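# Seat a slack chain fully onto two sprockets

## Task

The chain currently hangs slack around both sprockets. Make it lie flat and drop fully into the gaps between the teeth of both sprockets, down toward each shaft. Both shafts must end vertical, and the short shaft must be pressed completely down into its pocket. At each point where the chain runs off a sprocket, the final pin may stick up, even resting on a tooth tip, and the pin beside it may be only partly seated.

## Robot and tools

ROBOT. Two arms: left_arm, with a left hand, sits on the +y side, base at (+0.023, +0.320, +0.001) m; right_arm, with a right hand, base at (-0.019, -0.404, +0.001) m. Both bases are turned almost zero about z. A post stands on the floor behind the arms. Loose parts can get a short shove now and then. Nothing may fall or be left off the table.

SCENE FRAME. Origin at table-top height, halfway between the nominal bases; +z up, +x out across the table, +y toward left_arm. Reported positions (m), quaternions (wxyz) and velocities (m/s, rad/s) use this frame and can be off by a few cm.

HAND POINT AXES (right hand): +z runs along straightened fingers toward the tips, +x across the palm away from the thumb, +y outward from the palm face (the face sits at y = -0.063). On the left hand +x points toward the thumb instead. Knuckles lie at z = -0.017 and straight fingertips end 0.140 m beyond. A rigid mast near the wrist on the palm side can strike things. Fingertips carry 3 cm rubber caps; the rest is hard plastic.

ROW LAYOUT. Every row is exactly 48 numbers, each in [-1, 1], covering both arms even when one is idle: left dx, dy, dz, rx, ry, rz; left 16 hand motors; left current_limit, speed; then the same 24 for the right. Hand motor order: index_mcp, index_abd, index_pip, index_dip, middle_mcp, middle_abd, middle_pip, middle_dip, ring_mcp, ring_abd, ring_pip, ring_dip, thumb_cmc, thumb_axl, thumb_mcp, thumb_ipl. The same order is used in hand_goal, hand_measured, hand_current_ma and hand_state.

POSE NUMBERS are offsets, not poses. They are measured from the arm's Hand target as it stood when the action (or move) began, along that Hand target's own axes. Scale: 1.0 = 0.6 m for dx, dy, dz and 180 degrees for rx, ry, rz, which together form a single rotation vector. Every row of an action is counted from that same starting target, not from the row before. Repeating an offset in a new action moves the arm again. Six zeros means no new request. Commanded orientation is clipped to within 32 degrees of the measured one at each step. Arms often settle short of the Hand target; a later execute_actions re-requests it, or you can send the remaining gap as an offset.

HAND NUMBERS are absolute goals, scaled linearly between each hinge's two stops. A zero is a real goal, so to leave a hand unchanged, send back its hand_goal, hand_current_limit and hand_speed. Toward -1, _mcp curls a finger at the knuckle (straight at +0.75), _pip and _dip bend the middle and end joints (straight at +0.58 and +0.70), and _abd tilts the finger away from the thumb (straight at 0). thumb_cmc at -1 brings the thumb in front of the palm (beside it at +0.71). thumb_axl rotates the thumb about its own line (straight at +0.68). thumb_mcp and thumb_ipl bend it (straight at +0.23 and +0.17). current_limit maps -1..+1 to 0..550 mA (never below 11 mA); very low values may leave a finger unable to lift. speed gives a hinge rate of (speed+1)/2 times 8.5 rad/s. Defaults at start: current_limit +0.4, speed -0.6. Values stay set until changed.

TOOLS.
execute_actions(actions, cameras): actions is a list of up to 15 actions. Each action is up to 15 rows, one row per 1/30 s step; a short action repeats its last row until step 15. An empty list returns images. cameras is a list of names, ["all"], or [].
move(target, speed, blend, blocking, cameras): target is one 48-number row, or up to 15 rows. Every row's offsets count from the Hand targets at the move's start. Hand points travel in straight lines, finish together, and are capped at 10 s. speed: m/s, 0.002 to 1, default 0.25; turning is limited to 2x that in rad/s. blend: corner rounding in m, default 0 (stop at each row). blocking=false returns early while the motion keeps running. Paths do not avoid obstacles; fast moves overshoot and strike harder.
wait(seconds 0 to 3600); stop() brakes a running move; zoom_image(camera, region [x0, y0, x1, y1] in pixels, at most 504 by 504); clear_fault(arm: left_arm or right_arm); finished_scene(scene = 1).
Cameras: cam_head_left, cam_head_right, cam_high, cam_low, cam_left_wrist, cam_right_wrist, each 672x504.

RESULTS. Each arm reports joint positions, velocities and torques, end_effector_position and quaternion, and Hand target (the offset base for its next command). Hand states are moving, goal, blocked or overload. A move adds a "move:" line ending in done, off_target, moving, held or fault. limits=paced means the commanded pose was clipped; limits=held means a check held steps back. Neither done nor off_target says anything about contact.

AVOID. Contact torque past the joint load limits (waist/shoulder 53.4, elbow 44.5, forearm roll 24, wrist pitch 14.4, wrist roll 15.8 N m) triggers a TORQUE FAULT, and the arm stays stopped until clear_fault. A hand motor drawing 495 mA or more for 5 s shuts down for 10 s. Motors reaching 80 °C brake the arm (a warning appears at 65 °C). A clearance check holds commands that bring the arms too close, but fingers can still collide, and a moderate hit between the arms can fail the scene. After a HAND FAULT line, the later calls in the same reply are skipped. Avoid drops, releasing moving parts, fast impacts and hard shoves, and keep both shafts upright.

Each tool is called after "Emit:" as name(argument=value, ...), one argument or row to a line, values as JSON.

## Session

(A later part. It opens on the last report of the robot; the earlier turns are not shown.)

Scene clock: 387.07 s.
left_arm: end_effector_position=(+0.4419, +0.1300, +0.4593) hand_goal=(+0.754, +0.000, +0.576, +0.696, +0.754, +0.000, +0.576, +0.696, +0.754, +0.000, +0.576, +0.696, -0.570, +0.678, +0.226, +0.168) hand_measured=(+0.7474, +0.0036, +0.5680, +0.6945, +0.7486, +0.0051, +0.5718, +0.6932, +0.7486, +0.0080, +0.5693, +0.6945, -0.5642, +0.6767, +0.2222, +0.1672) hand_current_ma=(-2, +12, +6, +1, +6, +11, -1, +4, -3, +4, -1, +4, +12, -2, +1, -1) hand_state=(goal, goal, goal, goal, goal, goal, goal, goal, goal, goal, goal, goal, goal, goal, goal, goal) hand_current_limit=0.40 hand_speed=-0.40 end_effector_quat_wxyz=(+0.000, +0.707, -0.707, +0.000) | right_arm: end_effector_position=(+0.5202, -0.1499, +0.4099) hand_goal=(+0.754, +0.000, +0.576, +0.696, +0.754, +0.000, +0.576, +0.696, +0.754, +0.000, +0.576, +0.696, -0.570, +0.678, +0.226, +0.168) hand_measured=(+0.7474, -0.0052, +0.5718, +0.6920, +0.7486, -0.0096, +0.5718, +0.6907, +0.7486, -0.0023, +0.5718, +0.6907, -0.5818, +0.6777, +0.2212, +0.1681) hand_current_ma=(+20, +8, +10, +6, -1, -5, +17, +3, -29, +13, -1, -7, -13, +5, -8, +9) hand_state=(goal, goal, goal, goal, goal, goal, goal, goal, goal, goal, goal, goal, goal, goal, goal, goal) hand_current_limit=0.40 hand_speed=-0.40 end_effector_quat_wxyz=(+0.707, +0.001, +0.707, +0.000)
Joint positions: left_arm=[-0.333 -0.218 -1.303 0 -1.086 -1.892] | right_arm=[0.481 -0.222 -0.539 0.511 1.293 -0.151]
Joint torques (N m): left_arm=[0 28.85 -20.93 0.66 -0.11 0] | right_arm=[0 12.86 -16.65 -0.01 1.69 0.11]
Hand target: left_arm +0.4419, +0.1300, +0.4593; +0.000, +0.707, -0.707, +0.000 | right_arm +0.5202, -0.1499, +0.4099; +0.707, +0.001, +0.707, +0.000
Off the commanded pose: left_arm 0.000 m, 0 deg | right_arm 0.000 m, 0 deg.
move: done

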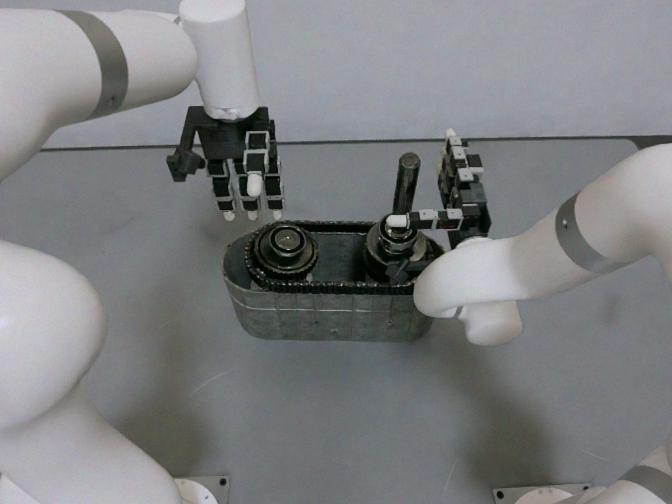

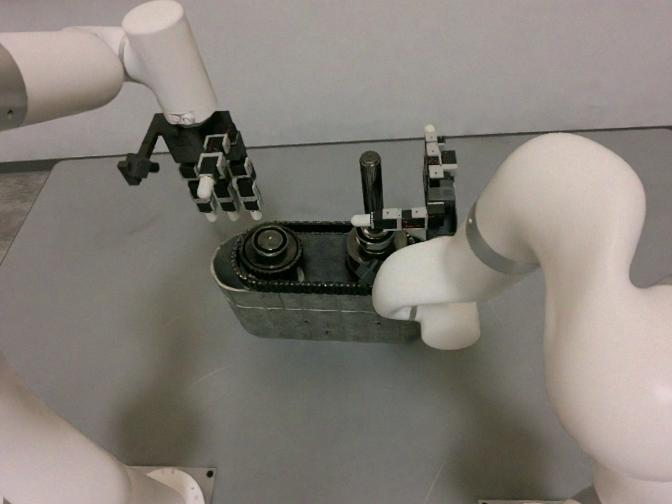

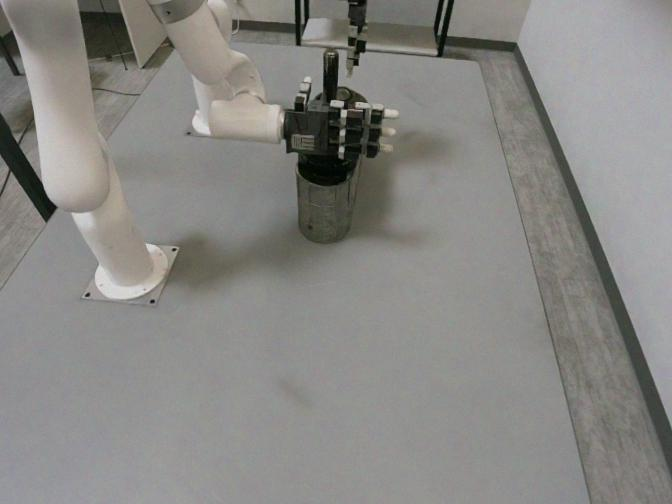

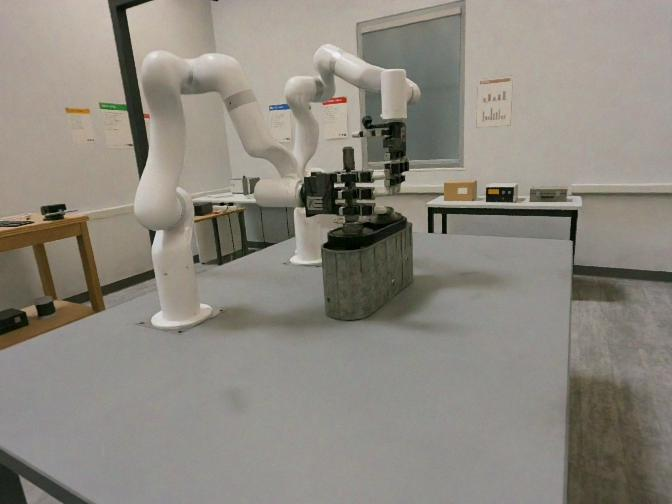

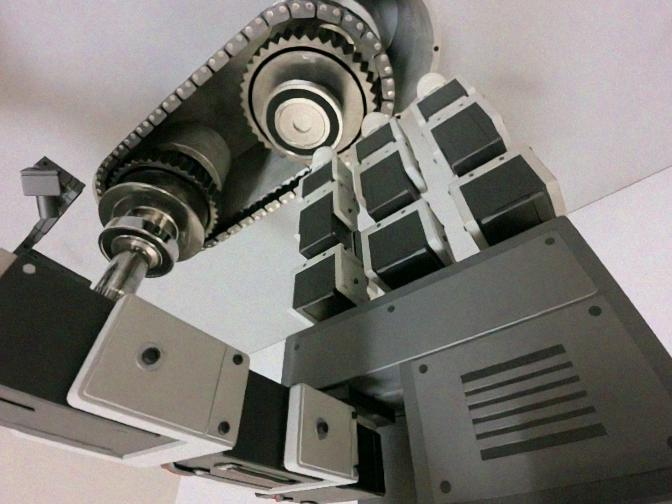

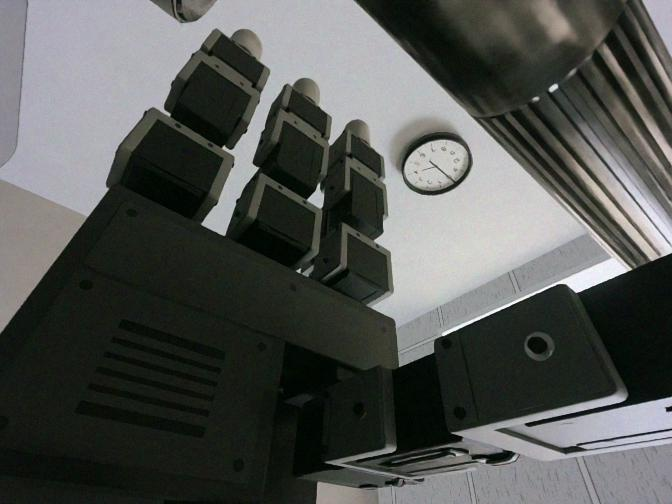

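Emit:
zoom_image(
  camera="cam_head_left",
  region=[150, 90, 350, 290],
)

Emit:
zoom_image(
  camera="cam_head_left",
  region=[330, 130, 530, 330],
)

Emit:
zoom_image(
  camera="cam_head_right",
  region=[300, 120, 500, 320],
)

Scaled by 2.520.

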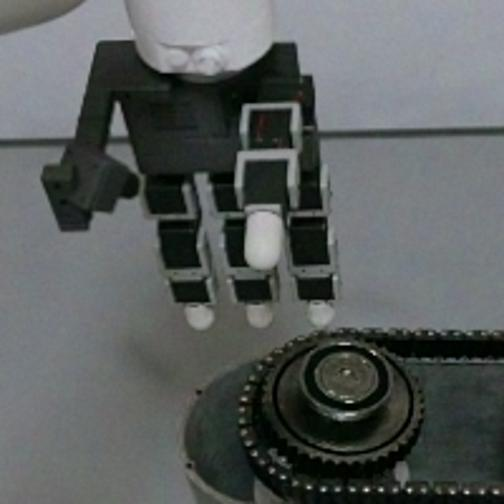

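Scaled by 2.520.

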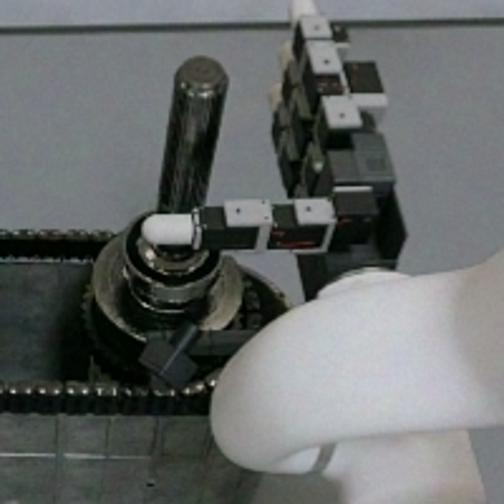

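Scaled by 2.520.

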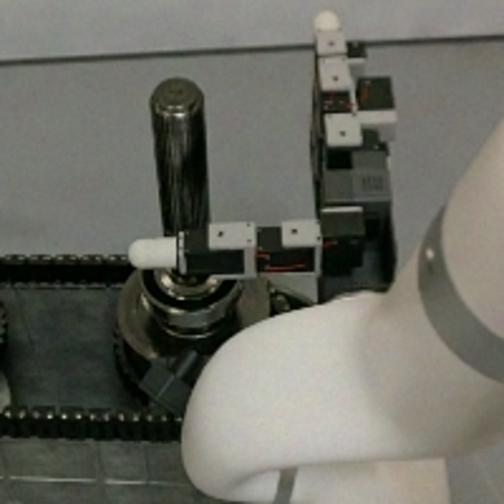

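Emit:
move(
  target=[0.017,0.343,0.232,0.201,0.0945,-0.183,0.754,0,0.576,0.696,0.754,0,0.576,0.696,0.754,0,0.576,0.696,-0.571,0.678,0.226,0.168,0.4,-0.4,0,0,0,0,0,0,0.754,0,0.576,0.696,0.754,0,0.576,0.696,0.754,0,0.576,0.696,-0.571,0.678,0.226,0.168,0.4,-0.4],
  speed=0.3,
  cameras=["cam_left_wrist","cam_high"],
)

Emit:
zoom_image(
  camera="cam_left_wrist",
  region=[0, 50, 340, 390],
)

Scene clock: 535.20 s.
left_arm: end_effector_position=(+0.2359, +0.1198, +0.3203) hand_goal=(+0.754, +0.000, +0.576, +0.696, +0.754, +0.000, +0.576, +0.696, +0.754, +0.000, +0.576, +0.696, -0.570, +0.678, +0.226, +0.168) hand_measured=(+0.7462, -0.0023, +0.5680, +0.6945, +0.7474, -0.0008, +0.5705, +0.6945, +0.7474, -0.0008, +0.5705, +0.6945, -0.5743, +0.6767, +0.2222, +0.1681) hand_current_ma=(-7, +6, +1, +5, +1, +8, -3, +5, -2, +0, +0, +4, +9, -5, -4, -1) hand_state=(goal, goal, goal, goal, goal, goal, goal, goal, goal, goal, goal, goal, goal, goal, goal, goal) hand_current_limit=0.40 hand_speed=-0.40 end_effector_quat_wxyz=(-0.114, +0.833, -0.440, +0.317) | right_arm: end_effector_position=(+0.5202, -0.1499, +0.4099) hand_goal=(+0.754, +0.000, +0.576, +0.696, +0.754, +0.000, +0.576, +0.696, +0.754, +0.000, +0.576, +0.696, -0.570, +0.678, +0.226, +0.168) hand_measured=(+0.7474, -0.0037, +0.5718, +0.6920, +0.7474, -0.0096, +0.5718, +0.6907, +0.7498, -0.0037, +0.5718, +0.6907, -0.5831, +0.6777, +0.2222, +0.1672) hand_current_ma=(+3, -10, -4, +11, +0, -9, +17, +2, -10, -3, +10, -12, -4, +17, +23, +9) hand_state=(goal, goal, goal, goal, goal, goal, goal, goal, goal, goal, goal, goal, goal, goal, goal, goal) hand_current_limit=0.40 hand_speed=-0.40 end_effector_quat_wxyz=(+0.707, +0.001, +0.707, +0.000)
Joint positions: left_arm=[-0.761 0.756 -0.189 0.844 -0.507 -3.581] | right_arm=[0.481 -0.222 -0.539 0.511 1.293 -0.151]
Joint torques (N m): left_arm=[0 -2.74 -21.98 0.84 0.36 -0.05] | right_arm=[0 24.52 -16.65 -0.01 1.69 0.11]
Hand target: left_arm +0.2359, +0.1198, +0.3203; -0.114, +0.833, -0.440, +0.317 | right_arm +0.5202, -0.1499, +0.4099; +0.707, +0.001, +0.707, +0.000
Off the commanded pose: left_arm 0.000 m, 0 deg | right_arm 0.000 m, 0 deg.
move: done
Images, in order (width x height): cam_high 672x504, cam_left_wrist 672x504.

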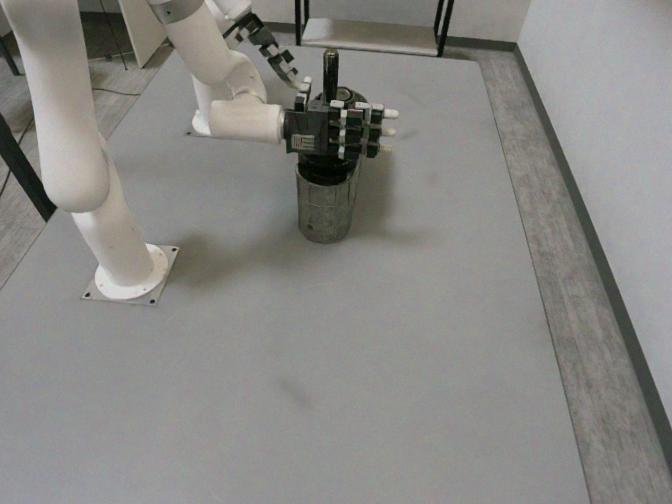

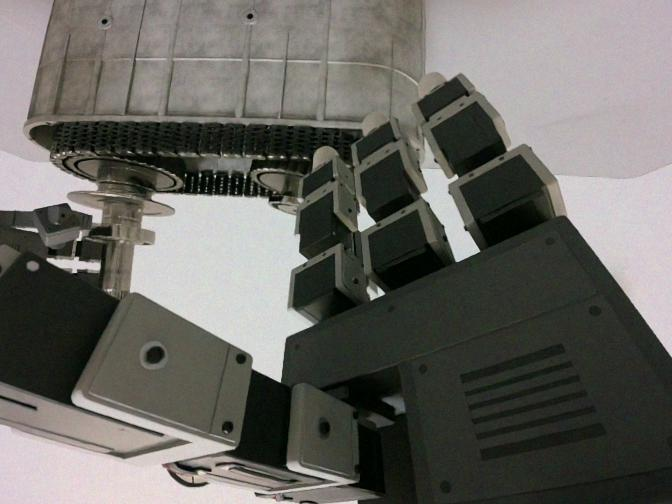

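Scaled by 1.482.

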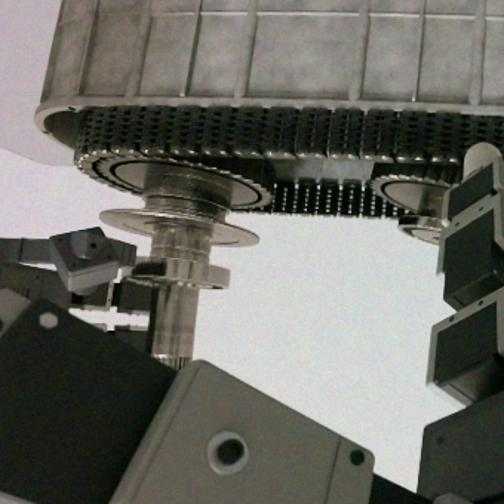

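Emit:
zoom_image(
  camera="cam_left_wrist",
  region=[20, 110, 190, 240],
)

Emit:
zoom_image(
  camera="cam_left_wrist",
  region=[170, 110, 340, 240],
)

Scaled by 2.965.

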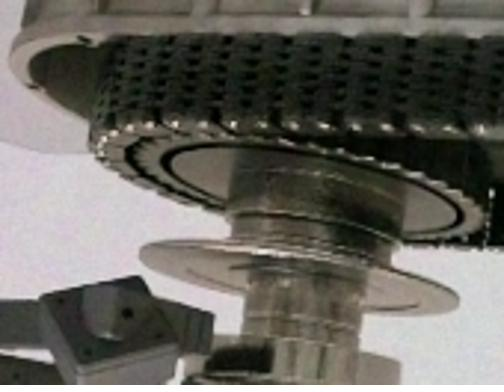

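Scaled by 2.965.

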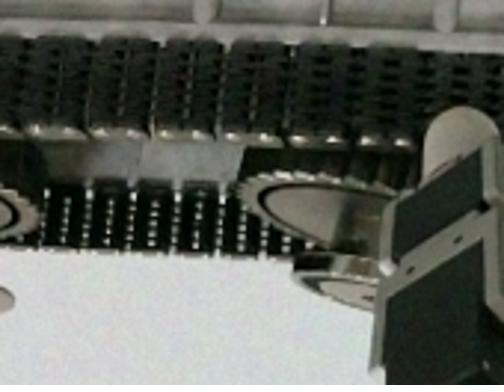

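Emit:
move(
  target=[
    [-0.018,-0.175,-0.163,0,0,0,0.95,0,0.95,0.95,0.95,0,0.95,0.95,0.95,0,0.95,0.95,-0.571,0.678,0.226,0.168,0.4,-0.4,0,0,0,0,0,0,0.754,0,0.576,0.696,0.754,0,0.576,0.696,0.754,0,0.576,0.696,-0.571,0.678,0.226,0.168,0.4,-0.4],
    [-0.144,-0.482,0.174,-0.2286,-0.0205,0.268,0.95,0,0.95,0.95,0.95,0,0.95,0.95,0.95,0,0.95,0.95,-0.571,0.678,0.226,0.168,0.4,-0.4,0,0,0,0,0,0,0.754,0,0.576,0.696,0.754,0,0.576,0.696,0.754,0,0.576,0.696,-0.571,0.678,0.226,0.168,0.4,-0.4],
  ],
  speed=0.3,
  blend=[0.05,0],
  cameras=["cam_left_wrist","cam_high"],
)

Emit:
zoom_image(
  camera="cam_left_wrist",
  region=[80, 100, 340, 360],
)

Scene clock: 651.67 s.
left_arm: end_effector_position=(+0.4566, +0.3500, +0.3383) hand_goal=(+0.950, +0.000, +0.950, +0.950, +0.950, +0.000, +0.950, +0.950, +0.950, +0.000, +0.950, +0.950, -0.570, +0.678, +0.226, +0.168) hand_measured=(+0.9319, -0.0008, +0.9452, +0.9506, +0.9295, -0.0008, +0.9452, +0.9519, +0.9283, -0.0008, +0.9465, +0.9519, -0.5730, +0.6777, +0.2222, +0.1681) hand_current_ma=(-18, +6, +4, +3, -13, +9, -3, +5, -21, -5, -3, +10, +7, -1, +0, +5) hand_state=(goal, goal, goal, goal, blocked, goal, goal, goal, blocked, goal, goal, goal, goal, goal, goal, goal) hand_current_limit=0.40 hand_speed=-0.40 end_effector_quat_wxyz=(-0.047, -0.581, +0.811, -0.048) | right_arm: end_effector_position=(+0.5202, -0.1499, +0.4099) hand_goal=(+0.754, +0.000, +0.576, +0.696, +0.754, +0.000, +0.576, +0.696, +0.754, +0.000, +0.576, +0.696, -0.570, +0.678, +0.226, +0.168) hand_measured=(+0.7474, -0.0052, +0.5718, +0.6920, +0.7486, -0.0096, +0.5718, +0.6907, +0.7486, -0.0023, +0.5718, +0.6920, -0.5818, +0.6767, +0.2212, +0.1672) hand_current_ma=(+1, -3, +5, +6, +6, -17, +7, +4, -12, +2, -5, -8, -26, +12, -6, +19) hand_state=(goal, goal, goal, goal, goal, goal, goal, goal, goal, goal, goal, goal, goal, goal, goal, goal) hand_current_limit=0.40 hand_speed=-0.40 end_effector_quat_wxyz=(+0.707, +0.001, +0.707, +0.000)
Joint positions: left_arm=[0.088 -0.299 -1.117 -0.172 -0.858 -1.027] | right_arm=[0.481 -0.222 -0.539 0.511 1.293 -0.151]
Joint torques (N m): left_arm=[0 30.67 -19.91 0.42 -0.14 -0.01] | right_arm=[0 24.52 -16.65 -0.01 1.69 0.11]
Hand target: left_arm +0.4566, +0.3500, +0.3383; -0.047, -0.581, +0.811, -0.048 | right_arm +0.5202, -0.1499, +0.4099; +0.707, +0.001, +0.707, +0.000
Off the commanded pose: left_arm 0.000 m, 0 deg | right_arm 0.000 m, 0 deg.
move: done
Images, in order (width x height): cam_high 672x504, cam_left_wrist 672x504.

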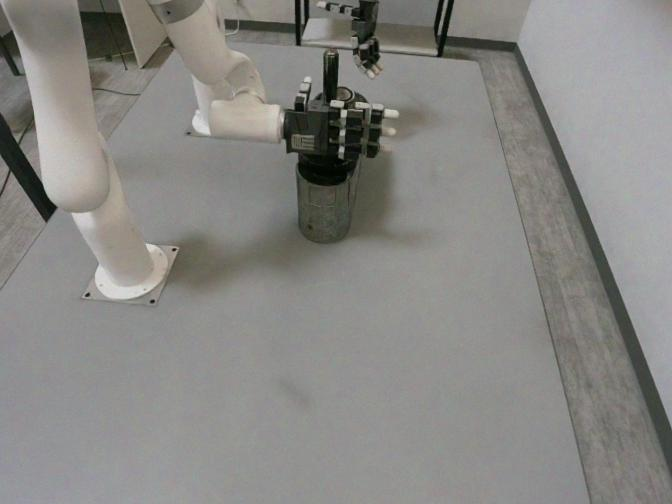

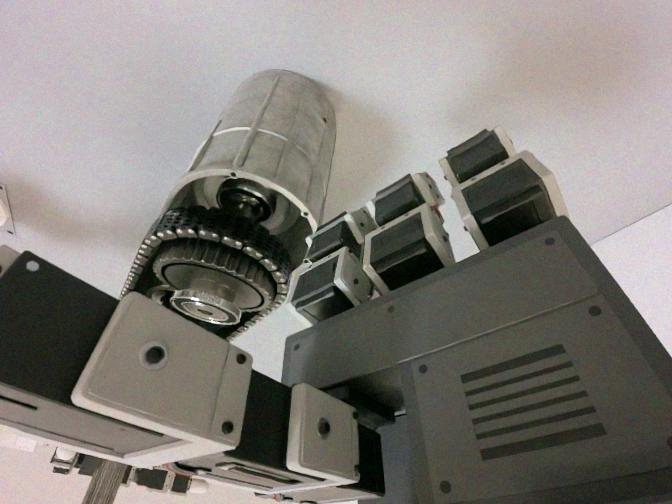

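Scaled by 1.938.

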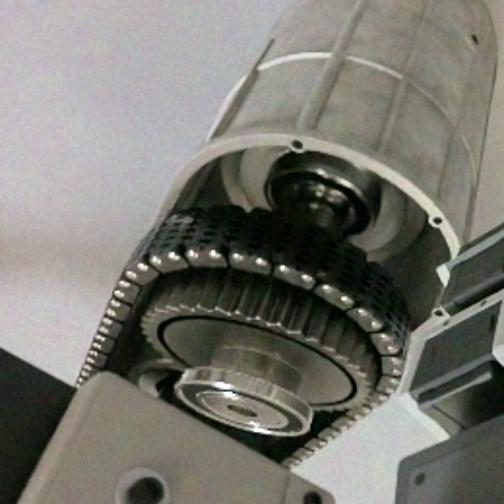

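Emit:
zoom_image(
  camera="cam_left_wrist",
  region=[170, 150, 320, 260],
)

Emit:
zoom_image(
  camera="cam_left_wrist",
  region=[140, 200, 310, 340],
)

Scaled by 3.360.

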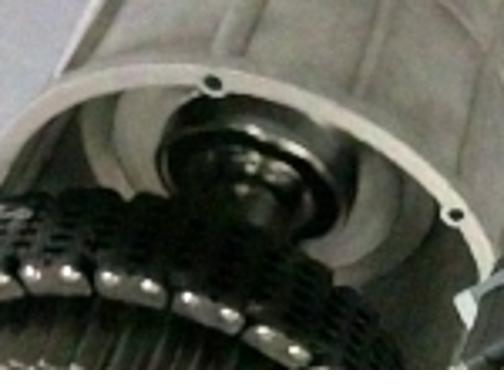

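Scaled by 2.965.

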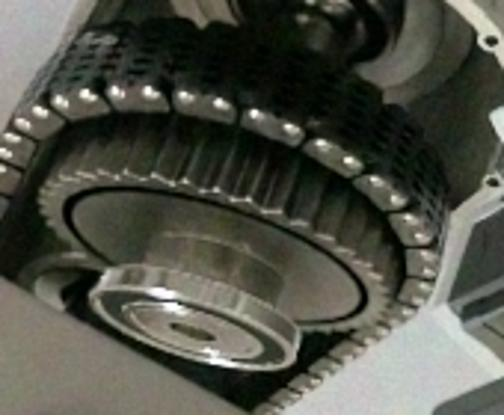

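Emit:
move(
  target=[
    [0.02,-0.0035,-0.149,0,0,0,0.754,0,0.576,0.696,0.754,0,0.576,0.696,-0.34,0,-0.59,-0.17,-0.571,0.678,0.226,0.168,0.4,-0.2,-0.033,-0.317,-0.1,0,0,0,0.95,0,0.95,0.95,0.95,0,0.95,0.95,0.95,0,0.95,0.95,-0.571,0.678,0.226,0.168,0.4,-0.4],
    [0.2535,-0.300,-0.110,-0.0475,-0.019,0.645,0.754,0,0.576,0.696,0.754,0,0.576,0.696,-0.34,0,-0.59,-0.17,-0.571,0.678,0.226,0.168,0.4,-0.2,-0.033,-0.317,-0.1,-0.479,0.297,-0.4275,0.95,0,0.95,0.95,0.95,0,0.95,0.95,0.95,0,0.95,0.95,-0.571,0.678,0.226,0.168,0.4,-0.4],
    [0.2535,-0.300,-0.110,-0.0475,-0.019,0.645,0.754,0,0.576,0.696,0.754,0,0.576,0.696,-0.34,0,-0.59,-0.17,-0.571,0.678,0.226,0.168,0.4,-0.2,0.112,-0.317,-0.1,-0.479,0.297,-0.4275,0.95,0,0.95,0.95,0.95,0,0.95,0.95,0.95,0,0.95,0.95,-0.571,0.678,0.226,0.168,0.4,-0.4],
  ],
  speed=0.35,
  blend=[0.03,0.03,0],
  cameras=["all"],
)

Emit:
zoom_image(
  camera="cam_right_wrist",
  region=[320, 100, 600, 380],
)

Emit:
zoom_image(
  camera="cam_left_wrist",
  region=[200, 0, 480, 280],
)

Scene clock: 825.07 s.
left_arm: end_effector_position=(+0.5796, +0.1584, +0.4281) hand_goal=(+0.754, +0.000, +0.576, +0.696, +0.754, +0.000, +0.576, +0.696, -0.340, +0.000, -0.590, -0.170, -0.570, +0.678, +0.226, +0.168) hand_measured=(+0.7438, -0.0008, +0.5680, +0.6932, +0.7426, -0.0008, +0.5693, +0.6932, -0.3210, -0.0008, -0.5932, -0.1770, -0.5743, +0.6767, +0.2222, +0.1681) hand_current_ma=(-8, +12, -2, +4, -3, +7, -3, +4, +20, -1, -3, +2, +5, -2, -4, +1) hand_state=(goal, goal, goal, goal, goal, goal, goal, goal, goal, goal, goal, goal, goal, goal, goal, goal) hand_current_limit=0.40 hand_speed=-0.20 end_effector_quat_wxyz=(+0.000, +0.383, +0.924, +0.000) | right_arm: end_effector_position=(+0.4600, -0.3399, +0.3424) hand_goal=(+0.950, +0.000, +0.950, +0.950, +0.950, +0.000, +0.950, +0.950, +0.950, +0.000, +0.950, +0.950, -0.570, +0.678, +0.226, +0.168) hand_measured=(+0.9416, -0.0052, +0.9478, +0.9519, +0.9416, -0.0096, +0.9491, +0.9506, +0.9428, -0.0037, +0.9504, +0.9493, -0.5793, +0.6777, +0.2212, +0.1681) hand_current_ma=(+0, +6, +0, -7, -10, -9, +10, -3, -9, +12, -8, -9, +2, +13, -7, +14) hand_state=(goal, goal, goal, goal, goal, goal, goal, goal, goal, goal, goal, goal, goal, goal, goal, goal) hand_current_limit=0.40 hand_speed=-0.40 end_effector_quat_wxyz=(-0.048, +0.812, -0.580, -0.046)
Joint positions: left_arm=[-0.447 -0.317 -1.355 0 -1.037 0.352] | right_arm=[0.064 -0.399 -1.259 -2.967 0.877 1.2]
Joint torques (N m): left_arm=[0 32.41 -21.03 0.82 5.14 0] | right_arm=[0 23.2 -20.16 -0.42 0.09 -1.48]
Hand target: left_arm +0.5796, +0.1584, +0.4281; +0.000, +0.383, +0.924, +0.000 | right_arm +0.4600, -0.3399, +0.3423; -0.048, +0.812, -0.580, -0.046
Off the commanded pose: left_arm 0.000 m, 0 deg | right_arm 0.000 m, 0 deg.
move: done

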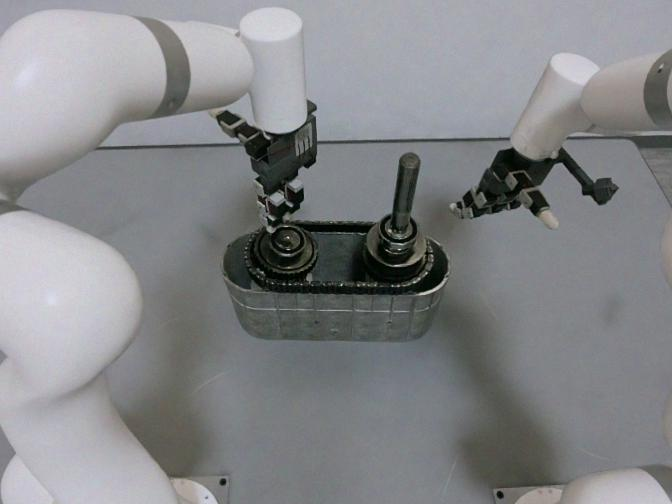

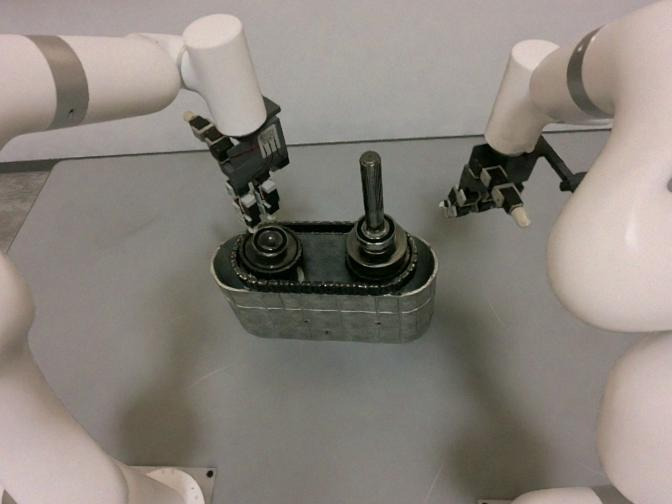

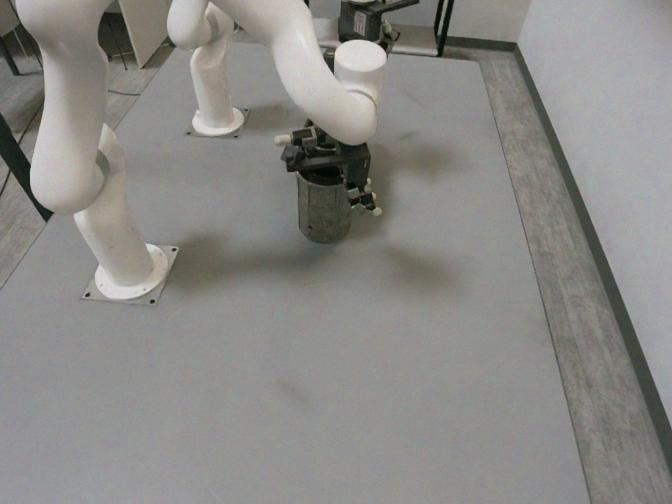

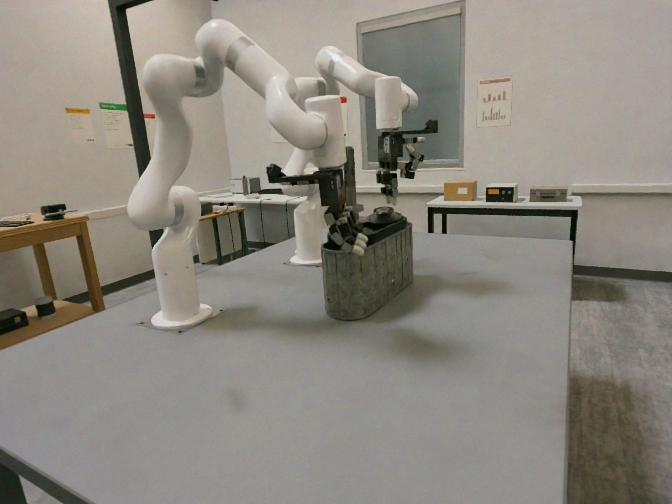

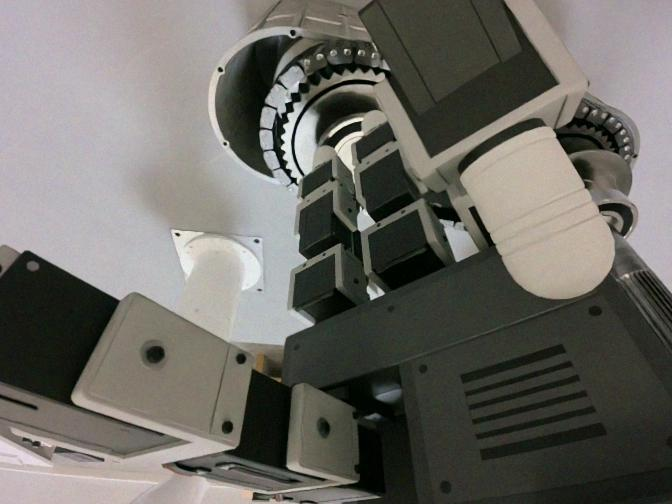

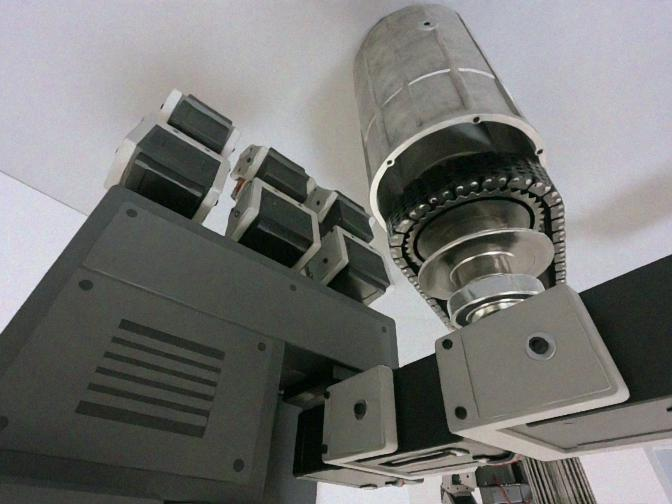

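Scaled by 1.800.

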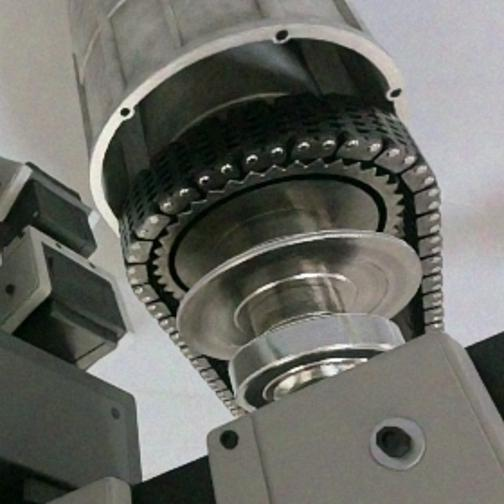

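Scaled by 1.800.

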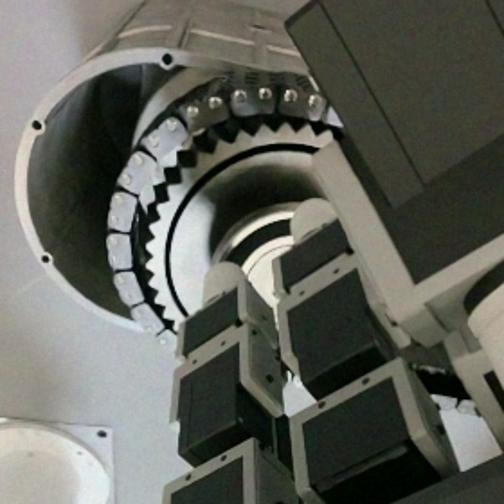

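Emit:
zoom_image(
  camera="cam_head_left",
  region=[220, 170, 340, 290],
)

Emit:
zoom_image(
  camera="cam_head_right",
  region=[200, 170, 320, 290],
)

Emit:
zoom_image(
  camera="cam_left_wrist",
  region=[260, 80, 440, 260],
)

Emit:
zoom_image(
  camera="cam_low",
  region=[350, 140, 440, 240],
)

Scaled by 4.200.

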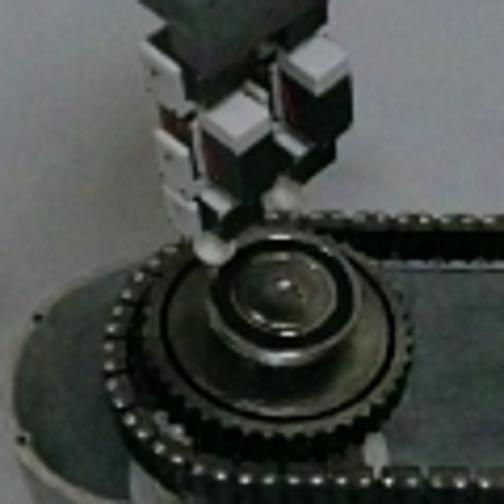

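Scaled by 4.200.

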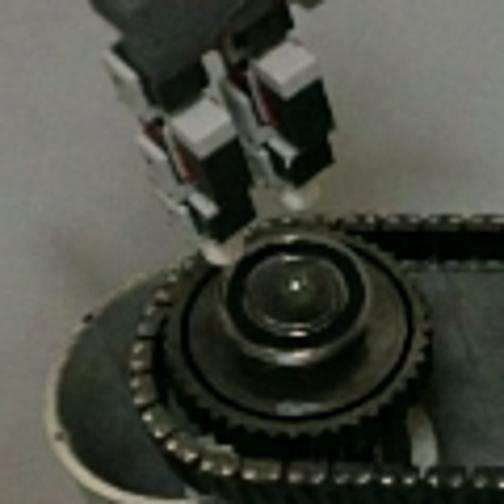

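Scaled by 2.800.

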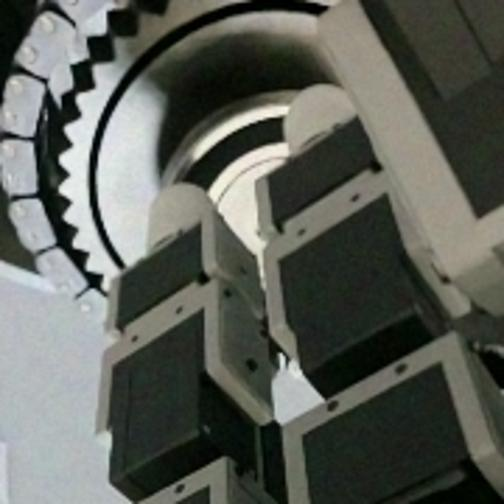

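Scaled by 5.040.

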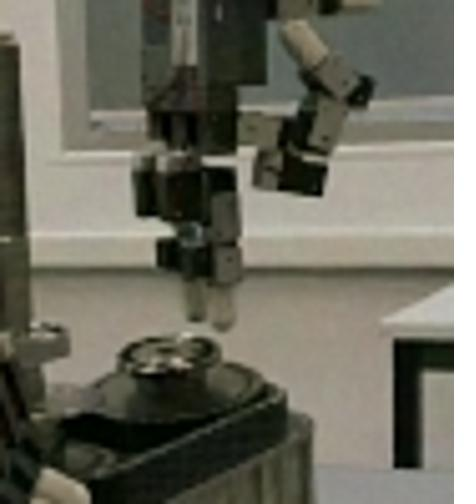

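Emit:
move(
  target=[0.0212,-0.047,-0.0167,0,0,0,0.754,0,0.576,0.696,0.754,0,0.576,0.696,-0.5,0,-0.8,-0.17,-0.571,0.678,0.226,0.168,0.4,-0.2,0,0,0,0,0,0,0.754,0,0.576,0.696,0.754,0,0.576,0.696,0.754,0,0.576,0.696,-0.571,0.678,0.226,0.168,0.4,-0.4],
  speed=0.1,
  cameras=["cam_head_left","cam_low","cam_left_wrist"],
)

Emit:
zoom_image(
  camera="cam_head_left",
  region=[220, 170, 340, 290],
)

Emit:
zoom_image(
  camera="cam_low",
  region=[350, 140, 440, 240],
)

Emit:
zoom_image(
  camera="cam_left_wrist",
  region=[220, 20, 440, 240],
)

Scene clock: 861.23 s.
left_arm: end_effector_position=(+0.5507, +0.1475, +0.4380) hand_goal=(+0.754, +0.000, +0.576, +0.696, +0.754, +0.000, +0.576, +0.696, -0.500, +0.000, -0.800, -0.170, -0.570, +0.678, +0.226, +0.168) hand_measured=(+0.7462, -0.0008, +0.5693, +0.6920, +0.7438, -0.0023, +0.5705, +0.6920, -0.4067, -0.0008, -0.7293, -0.1578, -0.5730, +0.6777, +0.2212, +0.1681) hand_current_ma=(-6, +9, +1, +5, +1, +9, -6, +5, +165, -1, +105, +15, +1, -6, -3, -6) hand_state=(goal, goal, goal, goal, goal, goal, goal, goal, blocked, goal, blocked, goal, goal, goal, goal, goal) hand_current_limit=0.40 hand_speed=-0.20 end_effector_quat_wxyz=(+0.000, +0.383, +0.924, +0.000) | right_arm: end_effector_position=(+0.4600, -0.3399, +0.3423) hand_goal=(+0.754, +0.000, +0.576, +0.696, +0.754, +0.000, +0.576, +0.696, +0.754, +0.000, +0.576, +0.696, -0.570, +0.678, +0.226, +0.168) hand_measured=(+0.7414, -0.0052, +0.5718, +0.6945, +0.7426, -0.0096, +0.5718, +0.6958, +0.7426, -0.0023, +0.5718, +0.6983, -0.5793, +0.6767, +0.2212, +0.1681) hand_current_ma=(+8, +7, +5, +10, +10, -8, +11, +9, -35, +20, -3, -16, -9, +2, +2, +14) hand_state=(goal, goal, goal, goal, goal, goal, goal, goal, goal, goal, goal, goal, goal, goal, goal, goal) hand_current_limit=0.40 hand_speed=-0.40 end_effector_quat_wxyz=(-0.048, +0.812, -0.580, -0.046)
Joint positions: left_arm=[-0.488 -0.258 -1.304 0 -1.045 0.311] | right_arm=[0.064 -0.399 -1.259 -2.967 0.877 1.2]
Joint torques (N m): left_arm=[0 30.39 -21.04 0.83 0.04 0] | right_arm=[0 34.04 -20.09 -0.43 0.15 0.02]
Hand target: left_arm +0.5506, +0.1475, +0.4381; +0.000, +0.383, +0.924, +0.000 | right_arm +0.4600, -0.3399, +0.3423; -0.048, +0.812, -0.580, -0.046
Off the commanded pose: left_arm 0.000 m, 0 deg | right_arm 0.000 m, 0 deg.
move: done

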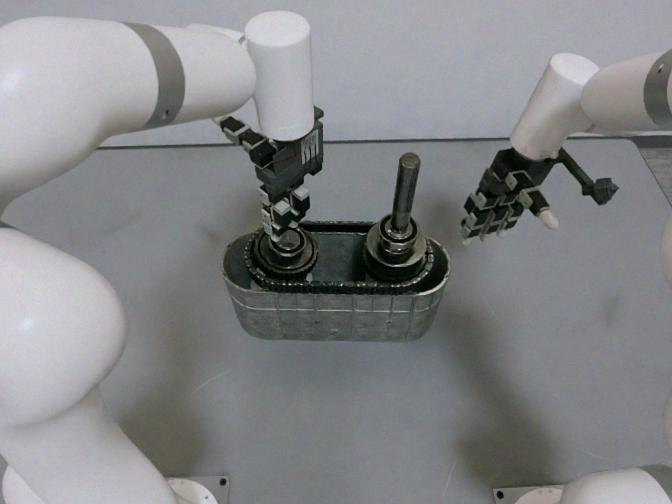

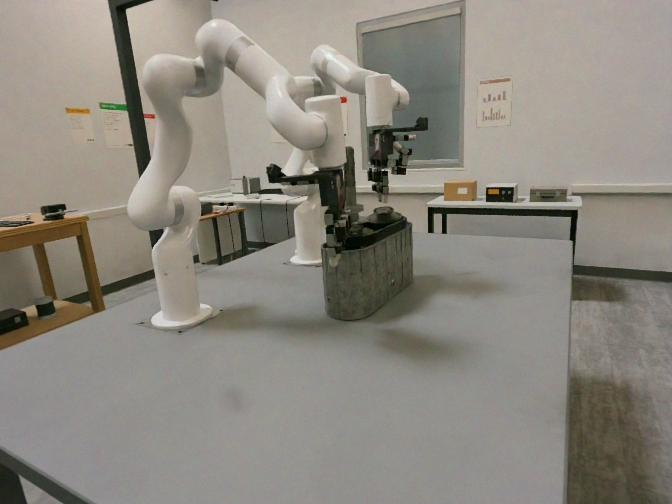

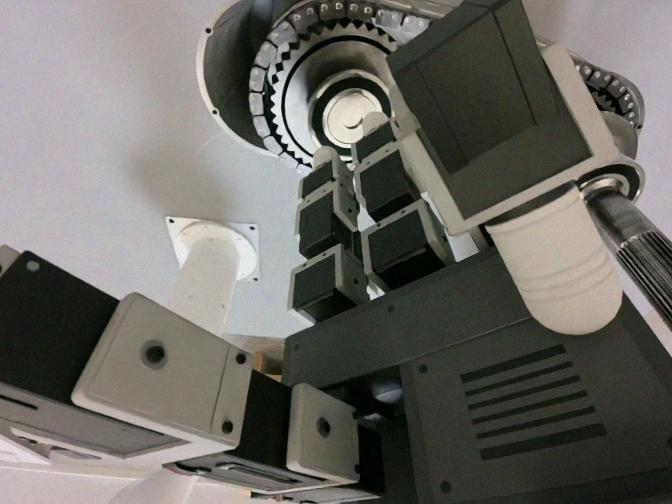

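Scaled by 4.200.

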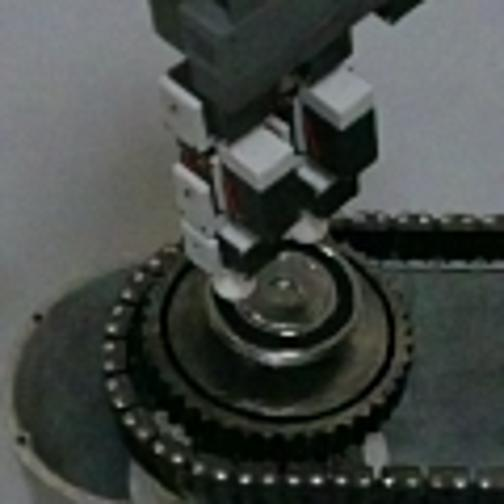

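Scaled by 5.040.

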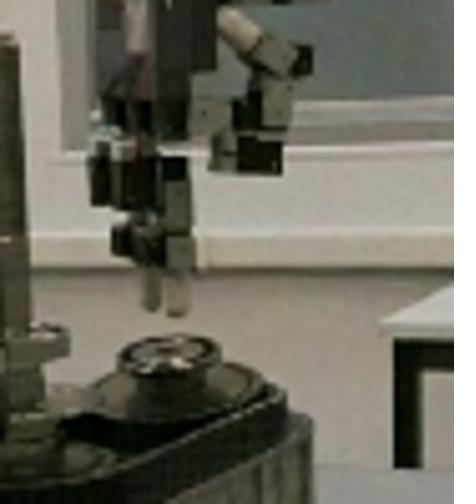

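Scaled by 2.291.

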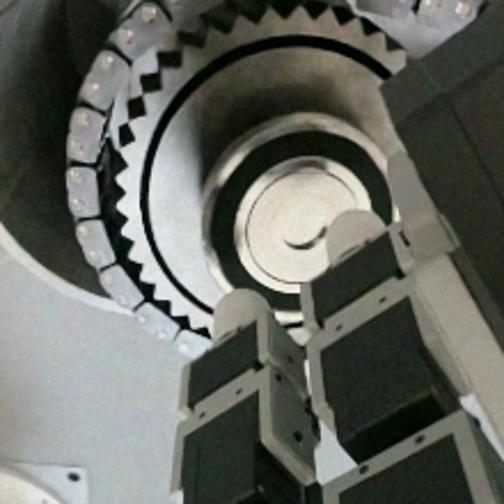

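Emit:
move(
  target=[0,0.01,0.0367,0,0,0,0.754,0,0.576,0.696,0.754,0,0.576,0.696,-0.40,0,-0.72,-0.17,-0.571,0.678,0.226,0.168,0.6,-0.2,0,0,0,0,0,0,0.754,0,0.576,0.696,0.754,0,0.576,0.696,0.754,0,0.576,0.696,-0.571,0.678,0.226,0.168,0.4,-0.4],
  speed=0.05,
  cameras=["cam_head_left","cam_low","cam_left_wrist"],
)

Emit:
zoom_image(
  camera="cam_low",
  region=[350, 140, 440, 240],
)

Emit:
zoom_image(
  camera="cam_left_wrist",
  region=[220, 20, 440, 240],
)

Scene clock: 877.07 s.
left_arm: end_effector_position=(+0.5549, +0.1517, +0.4162) hand_goal=(+0.754, +0.000, +0.576, +0.696, +0.754, +0.000, +0.576, +0.696, -0.400, +0.000, -0.720, -0.170, -0.570, +0.678, +0.226, +0.168) hand_measured=(+0.7474, +0.0021, +0.5757, +0.6856, +0.7450, -0.0023, +0.5693, +0.6920, -0.3705, -0.0008, -0.7139, -0.1629, -0.5730, +0.6767, +0.2222, +0.1681) hand_current_ma=(-2, +9, +10, -5, +5, +8, -2, +0, +36, +0, +5, +10, +4, -7, +2, -2) hand_state=(goal, goal, goal, goal, goal, goal, goal, goal, blocked, goal, goal, goal, goal, goal, goal, goal) hand_current_limit=0.60 hand_speed=-0.20 end_effector_quat_wxyz=(+0.000, +0.383, +0.924, +0.000) | right_arm: end_effector_position=(+0.4600, -0.3399, +0.3423) hand_goal=(+0.754, +0.000, +0.576, +0.696, +0.754, +0.000, +0.576, +0.696, +0.754, +0.000, +0.576, +0.696, -0.570, +0.678, +0.226, +0.168) hand_measured=(+0.7414, -0.0052, +0.5718, +0.6958, +0.7414, -0.0081, +0.5718, +0.6971, +0.7426, -0.0023, +0.5731, +0.6971, -0.5793, +0.6767, +0.2222, +0.1672) hand_current_ma=(-16, -1, -13, +3, -16, -7, +18, +11, -8, -13, -11, -6, +7, +2, -5, +8) hand_state=(goal, goal, goal, goal, goal, goal, goal, goal, goal, goal, goal, goal, goal, goal, goal, goal) hand_current_limit=0.40 hand_speed=-0.40 end_effector_quat_wxyz=(-0.048, +0.812, -0.580, -0.046)
Joint positions: left_arm=[-0.478 -0.275 -1.275 0.001 -0.999 0.322] | right_arm=[0.064 -0.399 -1.259 -2.967 0.877 1.2]
Joint torques (N m): left_arm=[0 4.8 -4.64 0.81 0.04 0] | right_arm=[0 34.04 -20.09 -0.43 0.15 0.02]
Hand target: left_arm +0.5549, +0.1517, +0.4160; +0.000, +0.383, +0.924, +0.000 | right_arm +0.4600, -0.3399, +0.3423; -0.048, +0.812, -0.580, -0.046
Off the commanded pose: left_arm 0.000 m, 0 deg | right_arm 0.000 m, 0 deg.
move: done

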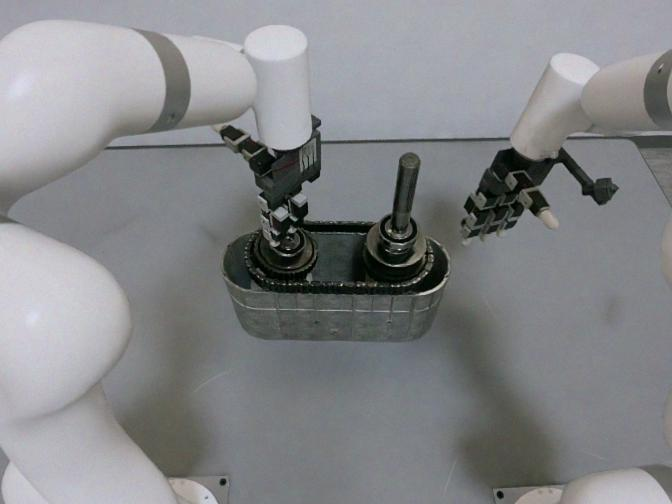

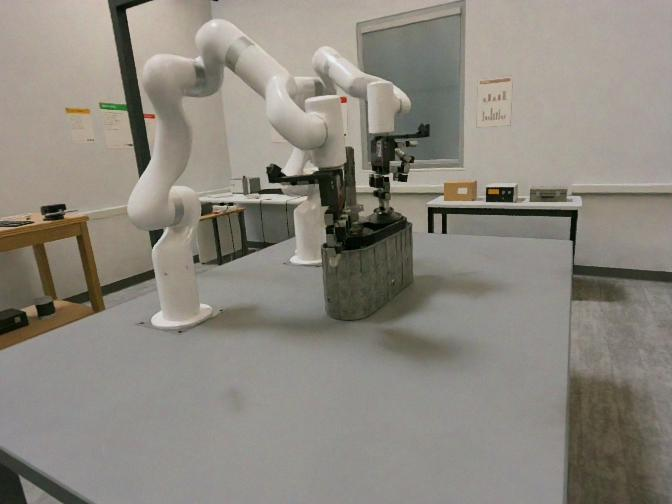

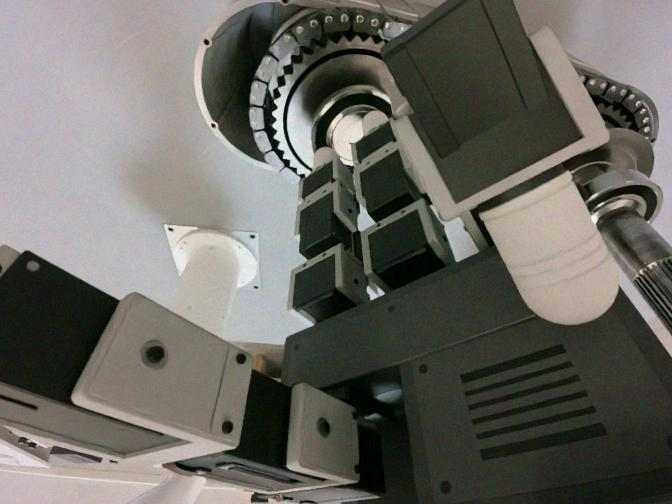

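Scaled by 5.040.

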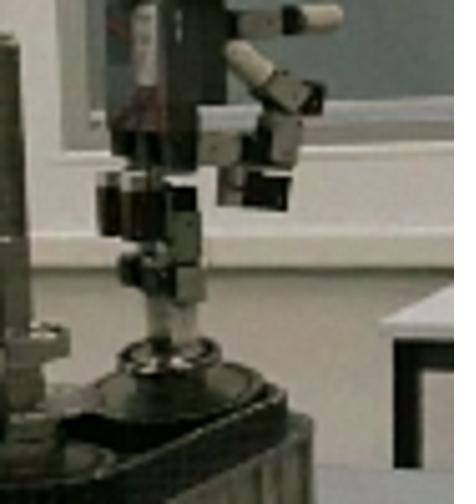

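Scaled by 2.291.

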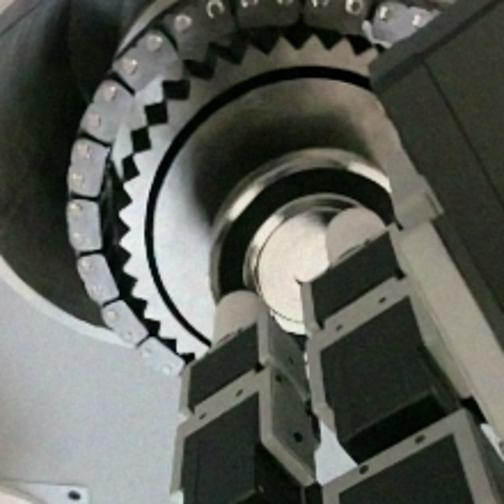

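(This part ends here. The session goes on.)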